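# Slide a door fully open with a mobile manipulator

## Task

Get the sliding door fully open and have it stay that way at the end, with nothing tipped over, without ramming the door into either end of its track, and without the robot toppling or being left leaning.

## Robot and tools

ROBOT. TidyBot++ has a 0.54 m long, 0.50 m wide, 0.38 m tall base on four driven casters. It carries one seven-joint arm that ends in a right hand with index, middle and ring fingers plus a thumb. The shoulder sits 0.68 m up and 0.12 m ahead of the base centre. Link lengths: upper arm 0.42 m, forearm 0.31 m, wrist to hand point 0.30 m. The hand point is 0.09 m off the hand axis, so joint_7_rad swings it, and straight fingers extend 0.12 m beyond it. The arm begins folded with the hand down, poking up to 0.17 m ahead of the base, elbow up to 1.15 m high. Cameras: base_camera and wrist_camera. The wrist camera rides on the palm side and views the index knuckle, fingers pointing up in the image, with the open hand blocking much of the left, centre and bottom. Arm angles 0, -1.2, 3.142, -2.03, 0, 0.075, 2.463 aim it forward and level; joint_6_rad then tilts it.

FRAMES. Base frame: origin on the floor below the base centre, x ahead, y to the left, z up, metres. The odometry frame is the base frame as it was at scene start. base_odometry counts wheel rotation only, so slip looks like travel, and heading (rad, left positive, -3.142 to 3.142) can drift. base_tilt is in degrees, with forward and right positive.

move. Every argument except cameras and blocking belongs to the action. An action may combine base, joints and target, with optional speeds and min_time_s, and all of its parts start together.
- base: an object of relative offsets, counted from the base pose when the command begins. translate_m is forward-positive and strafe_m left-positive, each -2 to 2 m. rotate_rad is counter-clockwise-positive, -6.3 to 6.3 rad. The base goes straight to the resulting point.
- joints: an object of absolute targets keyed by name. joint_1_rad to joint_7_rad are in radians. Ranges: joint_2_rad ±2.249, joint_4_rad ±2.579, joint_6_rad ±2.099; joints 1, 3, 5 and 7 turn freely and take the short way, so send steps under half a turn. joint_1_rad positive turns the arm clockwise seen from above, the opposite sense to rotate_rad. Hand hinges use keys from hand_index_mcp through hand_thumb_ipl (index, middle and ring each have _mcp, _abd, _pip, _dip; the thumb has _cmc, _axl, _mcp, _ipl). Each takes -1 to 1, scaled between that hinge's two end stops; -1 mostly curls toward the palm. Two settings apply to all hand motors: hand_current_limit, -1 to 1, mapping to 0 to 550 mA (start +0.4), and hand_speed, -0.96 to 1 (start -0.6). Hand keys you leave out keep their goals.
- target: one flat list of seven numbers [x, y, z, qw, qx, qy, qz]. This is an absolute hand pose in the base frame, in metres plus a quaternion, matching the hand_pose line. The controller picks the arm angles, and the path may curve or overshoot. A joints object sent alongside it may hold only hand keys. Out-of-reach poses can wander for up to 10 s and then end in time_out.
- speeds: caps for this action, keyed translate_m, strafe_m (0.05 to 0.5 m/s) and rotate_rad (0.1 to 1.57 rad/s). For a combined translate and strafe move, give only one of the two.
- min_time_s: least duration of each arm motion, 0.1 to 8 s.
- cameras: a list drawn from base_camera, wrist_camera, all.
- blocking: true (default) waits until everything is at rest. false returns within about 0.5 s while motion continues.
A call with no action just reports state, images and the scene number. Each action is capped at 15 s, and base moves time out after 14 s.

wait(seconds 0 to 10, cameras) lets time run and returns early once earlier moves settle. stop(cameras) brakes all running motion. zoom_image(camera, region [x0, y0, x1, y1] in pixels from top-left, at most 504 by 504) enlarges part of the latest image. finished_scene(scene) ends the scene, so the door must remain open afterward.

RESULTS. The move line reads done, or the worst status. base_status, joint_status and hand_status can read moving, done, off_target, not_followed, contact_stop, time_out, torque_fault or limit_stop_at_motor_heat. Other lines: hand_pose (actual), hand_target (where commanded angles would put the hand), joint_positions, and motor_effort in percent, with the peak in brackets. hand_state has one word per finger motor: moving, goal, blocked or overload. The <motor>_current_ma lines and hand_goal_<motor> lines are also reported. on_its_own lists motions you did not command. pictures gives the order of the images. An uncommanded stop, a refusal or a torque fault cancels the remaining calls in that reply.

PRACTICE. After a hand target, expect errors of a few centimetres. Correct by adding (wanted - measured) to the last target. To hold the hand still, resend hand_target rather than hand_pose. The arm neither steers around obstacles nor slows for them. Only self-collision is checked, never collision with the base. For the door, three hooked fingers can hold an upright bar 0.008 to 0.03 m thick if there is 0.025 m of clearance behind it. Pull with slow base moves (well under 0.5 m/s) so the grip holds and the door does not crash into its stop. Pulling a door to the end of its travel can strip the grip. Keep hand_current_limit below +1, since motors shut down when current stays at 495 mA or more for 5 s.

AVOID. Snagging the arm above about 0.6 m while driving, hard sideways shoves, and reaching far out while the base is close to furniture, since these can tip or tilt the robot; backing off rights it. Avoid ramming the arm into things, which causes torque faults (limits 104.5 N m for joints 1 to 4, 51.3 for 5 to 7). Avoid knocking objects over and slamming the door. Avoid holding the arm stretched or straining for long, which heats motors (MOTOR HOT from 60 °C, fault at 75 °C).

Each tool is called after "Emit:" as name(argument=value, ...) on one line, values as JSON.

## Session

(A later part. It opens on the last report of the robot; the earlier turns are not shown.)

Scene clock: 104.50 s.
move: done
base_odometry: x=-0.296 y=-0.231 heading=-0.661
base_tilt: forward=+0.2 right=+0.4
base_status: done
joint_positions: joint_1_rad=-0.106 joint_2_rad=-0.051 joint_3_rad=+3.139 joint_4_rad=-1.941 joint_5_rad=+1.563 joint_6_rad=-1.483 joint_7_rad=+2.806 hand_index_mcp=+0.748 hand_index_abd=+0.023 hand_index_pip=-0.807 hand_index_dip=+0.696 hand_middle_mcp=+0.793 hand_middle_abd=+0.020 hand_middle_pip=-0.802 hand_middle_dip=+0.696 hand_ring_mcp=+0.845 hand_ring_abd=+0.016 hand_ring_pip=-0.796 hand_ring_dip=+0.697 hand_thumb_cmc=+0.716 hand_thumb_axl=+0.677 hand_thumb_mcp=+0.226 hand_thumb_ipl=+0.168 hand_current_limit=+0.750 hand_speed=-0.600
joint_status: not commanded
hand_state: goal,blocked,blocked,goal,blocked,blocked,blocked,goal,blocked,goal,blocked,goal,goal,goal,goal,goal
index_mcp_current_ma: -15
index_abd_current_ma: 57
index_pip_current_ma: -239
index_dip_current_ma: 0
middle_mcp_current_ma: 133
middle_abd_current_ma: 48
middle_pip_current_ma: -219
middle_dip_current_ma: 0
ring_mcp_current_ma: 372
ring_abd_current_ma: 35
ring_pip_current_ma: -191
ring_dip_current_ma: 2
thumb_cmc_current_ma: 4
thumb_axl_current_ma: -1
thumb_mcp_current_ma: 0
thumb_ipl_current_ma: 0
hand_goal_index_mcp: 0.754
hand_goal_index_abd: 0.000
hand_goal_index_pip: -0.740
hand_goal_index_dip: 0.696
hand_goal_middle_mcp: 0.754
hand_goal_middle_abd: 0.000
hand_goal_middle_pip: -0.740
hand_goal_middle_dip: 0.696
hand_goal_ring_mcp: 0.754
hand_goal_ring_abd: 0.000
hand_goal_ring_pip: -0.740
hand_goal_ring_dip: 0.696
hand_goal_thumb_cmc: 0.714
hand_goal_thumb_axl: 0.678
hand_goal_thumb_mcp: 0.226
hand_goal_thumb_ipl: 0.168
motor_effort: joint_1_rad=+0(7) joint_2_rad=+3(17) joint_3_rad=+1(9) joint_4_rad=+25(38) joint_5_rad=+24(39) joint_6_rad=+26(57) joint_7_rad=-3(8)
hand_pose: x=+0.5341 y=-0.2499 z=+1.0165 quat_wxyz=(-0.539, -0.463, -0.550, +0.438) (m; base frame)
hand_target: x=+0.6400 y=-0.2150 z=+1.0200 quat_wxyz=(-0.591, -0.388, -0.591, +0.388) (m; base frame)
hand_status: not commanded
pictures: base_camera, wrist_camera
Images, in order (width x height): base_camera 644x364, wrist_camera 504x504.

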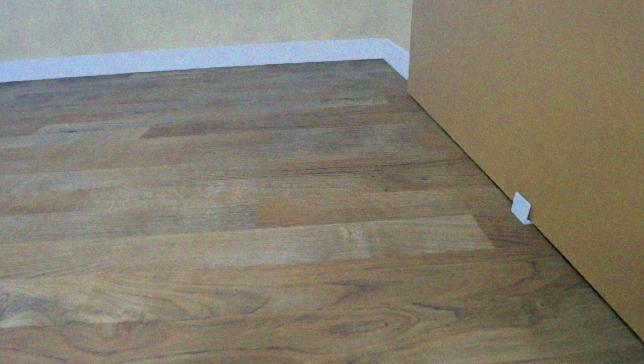

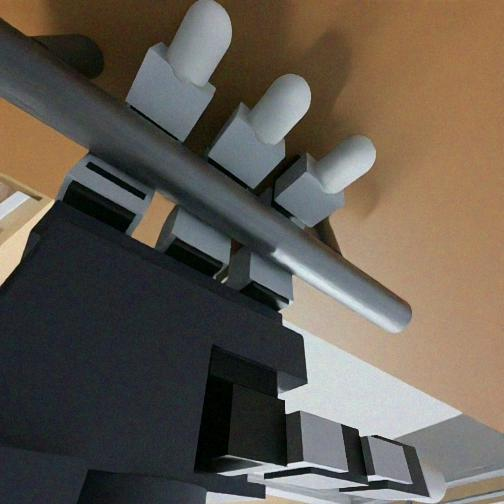

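Emit:
move(base={"translate_m": 0.27, "strafe_m": 0.008, "rotate_rad": 0.02}, speeds={"translate_m": 0.14}, cameras=["base_camera"])

Scene clock: 109.40 s.
move: done
base_odometry: x=-0.079 y=-0.390 heading=-0.640
base_tilt: forward=+0.2 right=+0.4
base_status: done
joint_positions: joint_1_rad=-0.125 joint_2_rad=-0.054 joint_3_rad=+3.121 joint_4_rad=-1.941 joint_5_rad=+1.563 joint_6_rad=-1.472 joint_7_rad=+2.812 hand_index_mcp=+0.734 hand_index_abd=+0.022 hand_index_pip=-0.815 hand_index_dip=+0.696 hand_middle_mcp=+0.780 hand_middle_abd=+0.020 hand_middle_pip=-0.813 hand_middle_dip=+0.696 hand_ring_mcp=+0.832 hand_ring_abd=+0.019 hand_ring_pip=-0.809 hand_ring_dip=+0.697 hand_thumb_cmc=+0.716 hand_thumb_axl=+0.677 hand_thumb_mcp=+0.226 hand_thumb_ipl=+0.168 hand_current_limit=+0.750 hand_speed=-0.600
joint_status: not commanded
hand_state: goal,blocked,blocked,goal,blocked,blocked,blocked,goal,blocked,goal,blocked,goal,goal,goal,goal,goal
index_mcp_current_ma: -59
index_abd_current_ma: 53
index_pip_current_ma: -275
index_dip_current_ma: 0
middle_mcp_current_ma: 81
middle_abd_current_ma: 47
middle_pip_current_ma: -265
middle_dip_current_ma: 0
ring_mcp_current_ma: 310
ring_abd_current_ma: 43
ring_pip_current_ma: -249
ring_dip_current_ma: 2
thumb_cmc_current_ma: 4
thumb_axl_current_ma: -1
thumb_mcp_current_ma: 0
thumb_ipl_current_ma: 0
hand_goal_index_mcp: 0.754
hand_goal_index_abd: 0.000
hand_goal_index_pip: -0.740
hand_goal_index_dip: 0.696
hand_goal_middle_mcp: 0.754
hand_goal_middle_abd: 0.000
hand_goal_middle_pip: -0.740
hand_goal_middle_dip: 0.696
hand_goal_ring_mcp: 0.754
hand_goal_ring_abd: 0.000
hand_goal_ring_pip: -0.740
hand_goal_ring_dip: 0.696
hand_goal_thumb_cmc: 0.714
hand_goal_thumb_axl: 0.678
hand_goal_thumb_mcp: 0.226
hand_goal_thumb_ipl: 0.168
motor_effort: joint_1_rad=+3(11) joint_2_rad=+3(17) joint_3_rad=+4(13) joint_4_rad=+25(38) joint_5_rad=+24(39) joint_6_rad=+25(54) joint_7_rad=-3(9)
hand_pose: x=+0.5449 y=-0.2323 z=+1.0168 quat_wxyz=(-0.549, -0.449, -0.562, +0.425) (m; base frame)
hand_target: x=+0.6400 y=-0.2150 z=+1.0200 quat_wxyz=(-0.591, -0.388, -0.591, +0.388) (m; base frame)
hand_status: not commanded
pictures: base_camera
Images, in order (width x height): base_camera 644x364.

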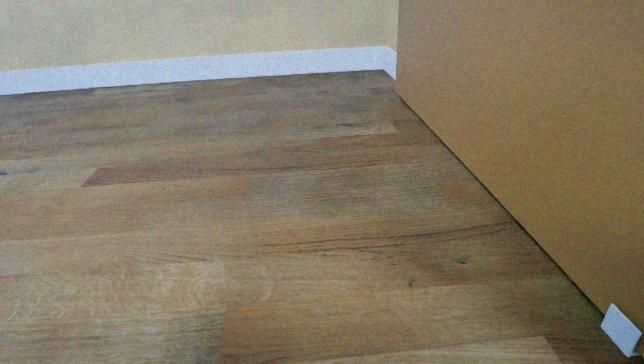

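Emit:
move(base={"translate_m": 0.1, "rotate_rad": 0.0}, speeds={"translate_m": 0.08}, cameras=["base_camera"])

Scene clock: 117.17 s.
move: time_out
base_odometry: x=-0.001 y=-0.448 heading=-0.635
base_tilt: forward=+0.2 right=+0.4
base_status: translate_m time_out (by the wheels' count: +0.098 of +0.100); the other done
joint_positions: joint_1_rad=-0.142 joint_2_rad=-0.072 joint_3_rad=+3.102 joint_4_rad=-1.953 joint_5_rad=+1.551 joint_6_rad=-1.489 joint_7_rad=+2.812 hand_index_mcp=+0.723 hand_index_abd=+0.020 hand_index_pip=-0.826 hand_index_dip=+0.696 hand_middle_mcp=+0.768 hand_middle_abd=+0.018 hand_middle_pip=-0.821 hand_middle_dip=+0.696 hand_ring_mcp=+0.829 hand_ring_abd=+0.017 hand_ring_pip=-0.826 hand_ring_dip=+0.697 hand_thumb_cmc=+0.716 hand_thumb_axl=+0.677 hand_thumb_mcp=+0.226 hand_thumb_ipl=+0.168 hand_current_limit=+0.750 hand_speed=-0.600
joint_status: not commanded
hand_state: blocked,goal,blocked,goal,goal,goal,blocked,goal,blocked,goal,blocked,goal,goal,goal,goal,goal
index_mcp_current_ma: -103
index_abd_current_ma: 46
index_pip_current_ma: -325
index_dip_current_ma: 0
middle_mcp_current_ma: 38
middle_abd_current_ma: 42
middle_pip_current_ma: -300
middle_dip_current_ma: 0
ring_mcp_current_ma: 296
ring_abd_current_ma: 40
ring_pip_current_ma: -321
ring_dip_current_ma: 2
thumb_cmc_current_ma: 3
thumb_axl_current_ma: -1
thumb_mcp_current_ma: 0
thumb_ipl_current_ma: 0
hand_goal_index_mcp: 0.754
hand_goal_index_abd: 0.000
hand_goal_index_pip: -0.740
hand_goal_index_dip: 0.696
hand_goal_middle_mcp: 0.754
hand_goal_middle_abd: 0.000
hand_goal_middle_pip: -0.740
hand_goal_middle_dip: 0.696
hand_goal_ring_mcp: 0.754
hand_goal_ring_abd: 0.000
hand_goal_ring_pip: -0.740
hand_goal_ring_dip: 0.696
hand_goal_thumb_cmc: 0.714
hand_goal_thumb_axl: 0.678
hand_goal_thumb_mcp: 0.226
hand_goal_thumb_ipl: 0.168
motor_effort: joint_1_rad=+8(13) joint_2_rad=+8(18) joint_3_rad=+9(15) joint_4_rad=+26(36) joint_5_rad=+26(40) joint_6_rad=+30(49) joint_7_rad=-4(7)
hand_pose: x=+0.5405 y=-0.2210 z=+1.0172 quat_wxyz=(-0.552, -0.448, -0.566, +0.418) (m; base frame)
hand_target: x=+0.6400 y=-0.2150 z=+1.0200 quat_wxyz=(-0.591, -0.388, -0.591, +0.388) (m; base frame)
hand_status: not commanded
pictures: base_camera
Images, in order (width x height): base_camera 644x364.

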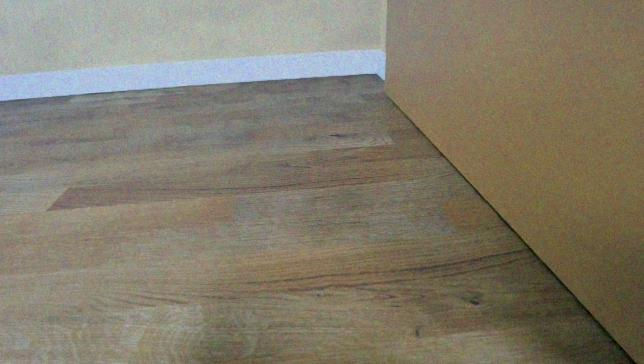

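Emit:
move(base={"translate_m": 0.1, "strafe_m": -0.008}, speeds={"translate_m": 0.08}, cameras=["all"])

Scene clock: 122.13 s.
move: time_out
base_odometry: x=+0.073 y=-0.513 heading=-0.628
base_tilt: forward=+0.1 right=+0.4
base_status: translate_m time_out (by the wheels' count: +0.097 of +0.100); strafe_m time_out (by the wheels' count: -0.008 of -0.008)
joint_positions: joint_1_rad=-0.066 joint_2_rad=-0.112 joint_3_rad=+3.165 joint_4_rad=-1.983 joint_5_rad=+1.547 joint_6_rad=-1.498 joint_7_rad=+2.820 hand_index_mcp=+0.658 hand_index_abd=+0.018 hand_index_pip=-0.834 hand_index_dip=+0.696 hand_middle_mcp=+0.707 hand_middle_abd=+0.018 hand_middle_pip=-0.830 hand_middle_dip=+0.696 hand_ring_mcp=+0.778 hand_ring_abd=+0.019 hand_ring_pip=-0.840 hand_ring_dip=+0.697 hand_thumb_cmc=+0.716 hand_thumb_axl=+0.677 hand_thumb_mcp=+0.226 hand_thumb_ipl=+0.168 hand_current_limit=+0.750 hand_speed=-0.600
joint_status: not commanded
hand_state: blocked,goal,blocked,goal,blocked,goal,blocked,goal,blocked,goal,blocked,goal,goal,goal,goal,goal
index_mcp_current_ma: -398
index_abd_current_ma: 42
index_pip_current_ma: -362
index_dip_current_ma: 0
middle_mcp_current_ma: -167
middle_abd_current_ma: 42
middle_pip_current_ma: -343
middle_dip_current_ma: 0
ring_mcp_current_ma: 74
ring_abd_current_ma: 44
ring_pip_current_ma: -387
ring_dip_current_ma: 2
thumb_cmc_current_ma: 3
thumb_axl_current_ma: -1
thumb_mcp_current_ma: 0
thumb_ipl_current_ma: 0
hand_goal_index_mcp: 0.754
hand_goal_index_abd: 0.000
hand_goal_index_pip: -0.740
hand_goal_index_dip: 0.696
hand_goal_middle_mcp: 0.754
hand_goal_middle_abd: 0.000
hand_goal_middle_pip: -0.740
hand_goal_middle_dip: 0.696
hand_goal_ring_mcp: 0.754
hand_goal_ring_abd: 0.000
hand_goal_ring_pip: -0.740
hand_goal_ring_dip: 0.696
hand_goal_thumb_cmc: 0.714
hand_goal_thumb_axl: 0.678
hand_goal_thumb_mcp: 0.226
hand_goal_thumb_ipl: 0.168
motor_effort: joint_1_rad=-5(10) joint_2_rad=+16(23) joint_3_rad=-1(10) joint_4_rad=+32(42) joint_5_rad=+29(40) joint_6_rad=+47(65) joint_7_rad=-9(13)
hand_pose: x=+0.4881 y=-0.2808 z=+1.0171 quat_wxyz=(-0.518, -0.490, -0.532, +0.456) (m; base frame)
hand_target: x=+0.6400 y=-0.2150 z=+1.0200 quat_wxyz=(-0.591, -0.388, -0.591, +0.388) (m; base frame)
hand_status: not commanded
pictures: base_camera, wrist_camera
Images, in order (width x height): base_camera 644x364, wrist_camera 504x504.

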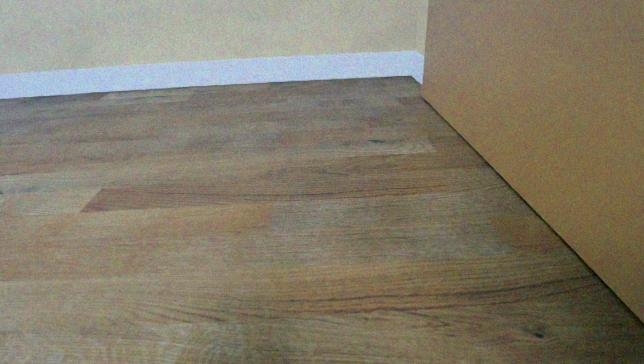

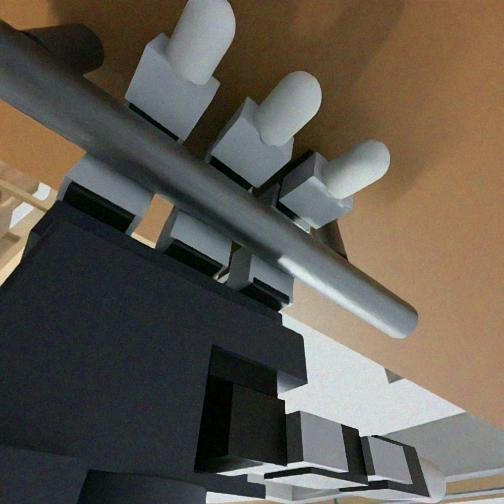

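Emit:
move(base={"translate_m": -0.25, "strafe_m": 0.045}, speeds={"translate_m": 0.2})

Emit:
move(base={"strafe_m": 0.45, "rotate_rad": -0.1}, joints={"joint_1_rad": 0.15, "joint_2_rad": -1.2, "joint_3_rad": 3.142, "joint_4_rad": -2.03, "joint_5_rad": 0, "joint_6_rad": 0.35, "joint_7_rad": 2.463}, cameras=["all"])

Scene clock: 128.60 s.
move: done
base_odometry: x=-0.103 y=-0.329 heading=-0.628
base_tilt: forward=+0.2 right=+0.5
base_status: done
joint_positions: joint_1_rad=-0.100 joint_2_rad=+0.073 joint_3_rad=+3.159 joint_4_rad=-1.845 joint_5_rad=+1.677 joint_6_rad=-1.273 joint_7_rad=+2.812 hand_index_mcp=+0.755 hand_index_abd=+0.001 hand_index_pip=-0.738 hand_index_dip=+0.699 hand_middle_mcp=+0.755 hand_middle_abd=+0.001 hand_middle_pip=-0.738 hand_middle_dip=+0.699 hand_ring_mcp=+0.756 hand_ring_abd=+0.001 hand_ring_pip=-0.738 hand_ring_dip=+0.698 hand_thumb_cmc=+0.716 hand_thumb_axl=+0.677 hand_thumb_mcp=+0.226 hand_thumb_ipl=+0.168 hand_current_limit=+0.750 hand_speed=-0.600
joint_status: not commanded
hand_state: goal,goal,goal,goal,goal,goal,goal,goal,goal,goal,goal,goal,goal,goal,goal,goal
index_mcp_current_ma: 3
index_abd_current_ma: 1
index_pip_current_ma: 4
index_dip_current_ma: 5
middle_mcp_current_ma: 2
middle_abd_current_ma: 1
middle_pip_current_ma: 4
middle_dip_current_ma: 5
ring_mcp_current_ma: 3
ring_abd_current_ma: 1
ring_pip_current_ma: 4
ring_dip_current_ma: 4
thumb_cmc_current_ma: 3
thumb_axl_current_ma: -1
thumb_mcp_current_ma: 0
thumb_ipl_current_ma: 0
hand_goal_index_mcp: 0.754
hand_goal_index_abd: 0.000
hand_goal_index_pip: -0.740
hand_goal_index_dip: 0.696
hand_goal_middle_mcp: 0.754
hand_goal_middle_abd: 0.000
hand_goal_middle_pip: -0.740
hand_goal_middle_dip: 0.696
hand_goal_ring_mcp: 0.754
hand_goal_ring_abd: 0.000
hand_goal_ring_pip: -0.740
hand_goal_ring_dip: 0.696
hand_goal_thumb_cmc: 0.714
hand_goal_thumb_axl: 0.678
hand_goal_thumb_mcp: 0.226
hand_goal_thumb_ipl: 0.168
motor_effort: joint_1_rad=+1(16) joint_2_rad=-18(26) joint_3_rad=+0(15) joint_4_rad=+14(30) joint_5_rad=+8(26) joint_6_rad=-4(50) joint_7_rad=+0(9)
hand_pose: x=+0.6402 y=-0.2160 z=+1.0128 quat_wxyz=(-0.581, -0.382, -0.597, +0.400) (m; base frame)
hand_target: x=+0.6400 y=-0.2150 z=+1.0200 quat_wxyz=(-0.591, -0.388, -0.591, +0.388) (m; base frame)
hand_status: not commanded
pictures: none

Scene clock: 131.57 s.
move: done
base_odometry: x=+0.162 y=+0.035 heading=-0.729
base_tilt: forward=+0.2 right=+0.4
base_status: done
joint_positions: joint_1_rad=+0.122 joint_2_rad=-1.189 joint_3_rad=+3.157 joint_4_rad=-2.011 joint_5_rad=+0.038 joint_6_rad=+0.293 joint_7_rad=+2.503 hand_index_mcp=+0.759 hand_index_abd=+0.001 hand_index_pip=-0.739 hand_index_dip=+0.698 hand_middle_mcp=+0.759 hand_middle_abd=+0.001 hand_middle_pip=-0.739 hand_middle_dip=+0.698 hand_ring_mcp=+0.760 hand_ring_abd=+0.001 hand_ring_pip=-0.739 hand_ring_dip=+0.698 hand_thumb_cmc=+0.721 hand_thumb_axl=+0.677 hand_thumb_mcp=+0.228 hand_thumb_ipl=+0.168 hand_current_limit=+0.750 hand_speed=-0.600
joint_status: all done
hand_state: goal,goal,goal,goal,goal,goal,goal,goal,goal,goal,goal,goal,goal,goal,goal,goal
index_mcp_current_ma: 11
index_abd_current_ma: 1
index_pip_current_ma: 1
index_dip_current_ma: 4
middle_mcp_current_ma: 10
middle_abd_current_ma: 1
middle_pip_current_ma: 1
middle_dip_current_ma: 4
ring_mcp_current_ma: 14
ring_abd_current_ma: 1
ring_pip_current_ma: 1
ring_dip_current_ma: 4
thumb_cmc_current_ma: 17
thumb_axl_current_ma: -1
thumb_mcp_current_ma: 4
thumb_ipl_current_ma: 0
hand_goal_index_mcp: 0.754
hand_goal_index_abd: 0.000
hand_goal_index_pip: -0.740
hand_goal_index_dip: 0.696
hand_goal_middle_mcp: 0.754
hand_goal_middle_abd: 0.000
hand_goal_middle_pip: -0.740
hand_goal_middle_dip: 0.696
hand_goal_ring_mcp: 0.754
hand_goal_ring_abd: 0.000
hand_goal_ring_pip: -0.740
hand_goal_ring_dip: 0.696
hand_goal_thumb_cmc: 0.714
hand_goal_thumb_axl: 0.678
hand_goal_thumb_mcp: 0.226
hand_goal_thumb_ipl: 0.168
motor_effort: joint_1_rad=+1(2) joint_2_rad=+16(20) joint_3_rad=+0(2) joint_4_rad=+12(19) joint_5_rad=+0(9) joint_6_rad=+4(7) joint_7_rad=+0(1)
hand_pose: x=+0.0535 y=-0.0640 z=+1.3413 quat_wxyz=(-0.500, -0.240, -0.105, -0.825) (m; base frame)
hand_target: x=+0.0423 y=-0.0591 z=+1.3378 quat_wxyz=(-0.484, -0.222, -0.086, -0.842) (m; base frame)
hand_status: not commanded
pictures: base_camera, wrist_camera
Images, in order (width x height): base_camera 644x364, wrist_camera 504x504.

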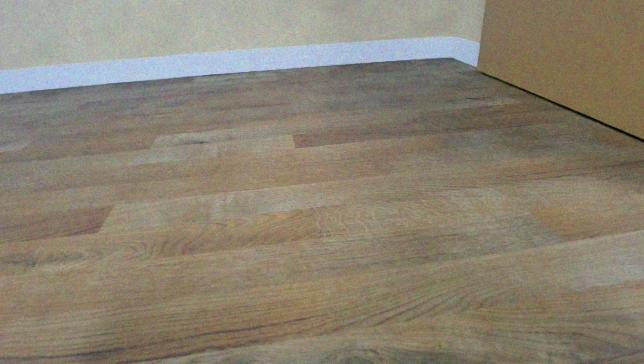

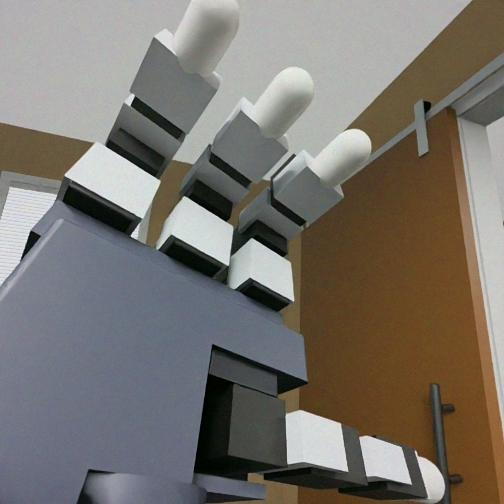

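Emit:
move(joints={"joint_1_rad": -0.2}, cameras=["wrist_camera"])

Emit:
zoom_image(camera="wrist_camera", region=[280, 60, 504, 284])

Scene clock: 137.00 s.
move: done
base_odometry: x=+0.162 y=+0.035 heading=-0.729
base_tilt: forward=+0.2 right=+0.4
base_status: not commanded
joint_positions: joint_1_rad=-0.174 joint_2_rad=-1.189 joint_3_rad=+3.157 joint_4_rad=-2.011 joint_5_rad=+0.036 joint_6_rad=+0.294 joint_7_rad=+2.502 hand_index_mcp=+0.759 hand_index_abd=+0.001 hand_index_pip=-0.739 hand_index_dip=+0.698 hand_middle_mcp=+0.759 hand_middle_abd=+0.001 hand_middle_pip=-0.739 hand_middle_dip=+0.698 hand_ring_mcp=+0.760 hand_ring_abd=+0.001 hand_ring_pip=-0.739 hand_ring_dip=+0.698 hand_thumb_cmc=+0.721 hand_thumb_axl=+0.677 hand_thumb_mcp=+0.228 hand_thumb_ipl=+0.168 hand_current_limit=+0.750 hand_speed=-0.600
joint_status: all done
hand_state: goal,goal,goal,goal,goal,goal,goal,goal,goal,goal,goal,goal,goal,goal,goal,goal
index_mcp_current_ma: 11
index_abd_current_ma: 1
index_pip_current_ma: 1
index_dip_current_ma: 4
middle_mcp_current_ma: 10
middle_abd_current_ma: 1
middle_pip_current_ma: 1
middle_dip_current_ma: 4
ring_mcp_current_ma: 14
ring_abd_current_ma: 1
ring_pip_current_ma: 1
ring_dip_current_ma: 4
thumb_cmc_current_ma: 17
thumb_axl_current_ma: -1
thumb_mcp_current_ma: 4
thumb_ipl_current_ma: 0
hand_goal_index_mcp: 0.754
hand_goal_index_abd: 0.000
hand_goal_index_pip: -0.740
hand_goal_index_dip: 0.696
hand_goal_middle_mcp: 0.754
hand_goal_middle_abd: 0.000
hand_goal_middle_pip: -0.740
hand_goal_middle_dip: 0.696
hand_goal_ring_mcp: 0.754
hand_goal_ring_abd: 0.000
hand_goal_ring_pip: -0.740
hand_goal_ring_dip: 0.696
hand_goal_thumb_cmc: 0.714
hand_goal_thumb_axl: 0.678
hand_goal_thumb_mcp: 0.226
hand_goal_thumb_ipl: 0.168
motor_effort: joint_1_rad=+0(2) joint_2_rad=+17(17) joint_3_rad=+0(1) joint_4_rad=+12(13) joint_5_rad=+0(1) joint_6_rad=+4(5) joint_7_rad=+1(1)
hand_pose: x=+0.0748 y=-0.0807 z=+1.3413 quat_wxyz=(-0.372, -0.221, -0.139, -0.891) (m; base frame)
hand_target: x=+0.0672 y=-0.0818 z=+1.3378 quat_wxyz=(-0.330, -0.203, -0.123, -0.914) (m; base frame)
hand_status: not commanded
pictures: wrist_camera
Images, in order (width x height): wrist_camera 504x504.

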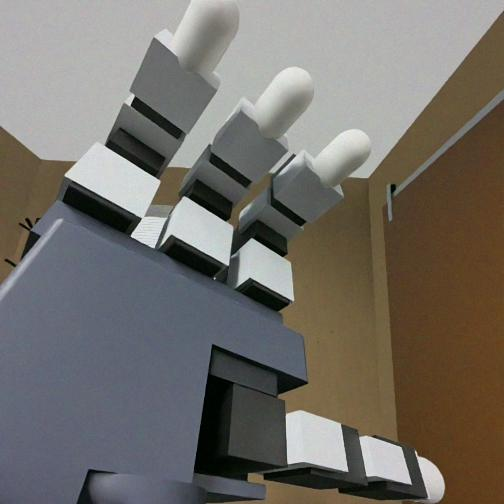

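Scaled by 2.250 from the camera's 504x504 image, which has a finer 720x720 frame.

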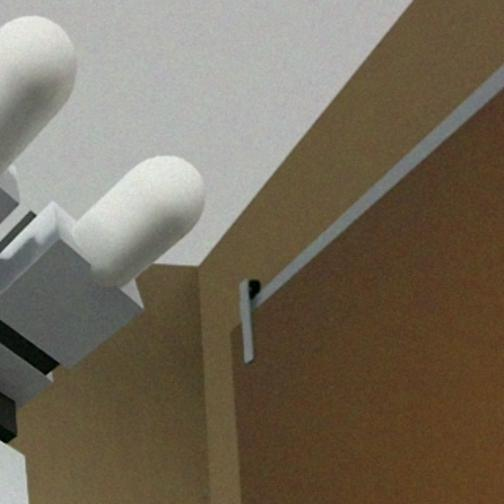

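The left hanger sits at the rail's left end, so the door is fully open, and the robot stands clear of it.

Emit:
finished_scene(scene=3)

The scene is finished: the task was done.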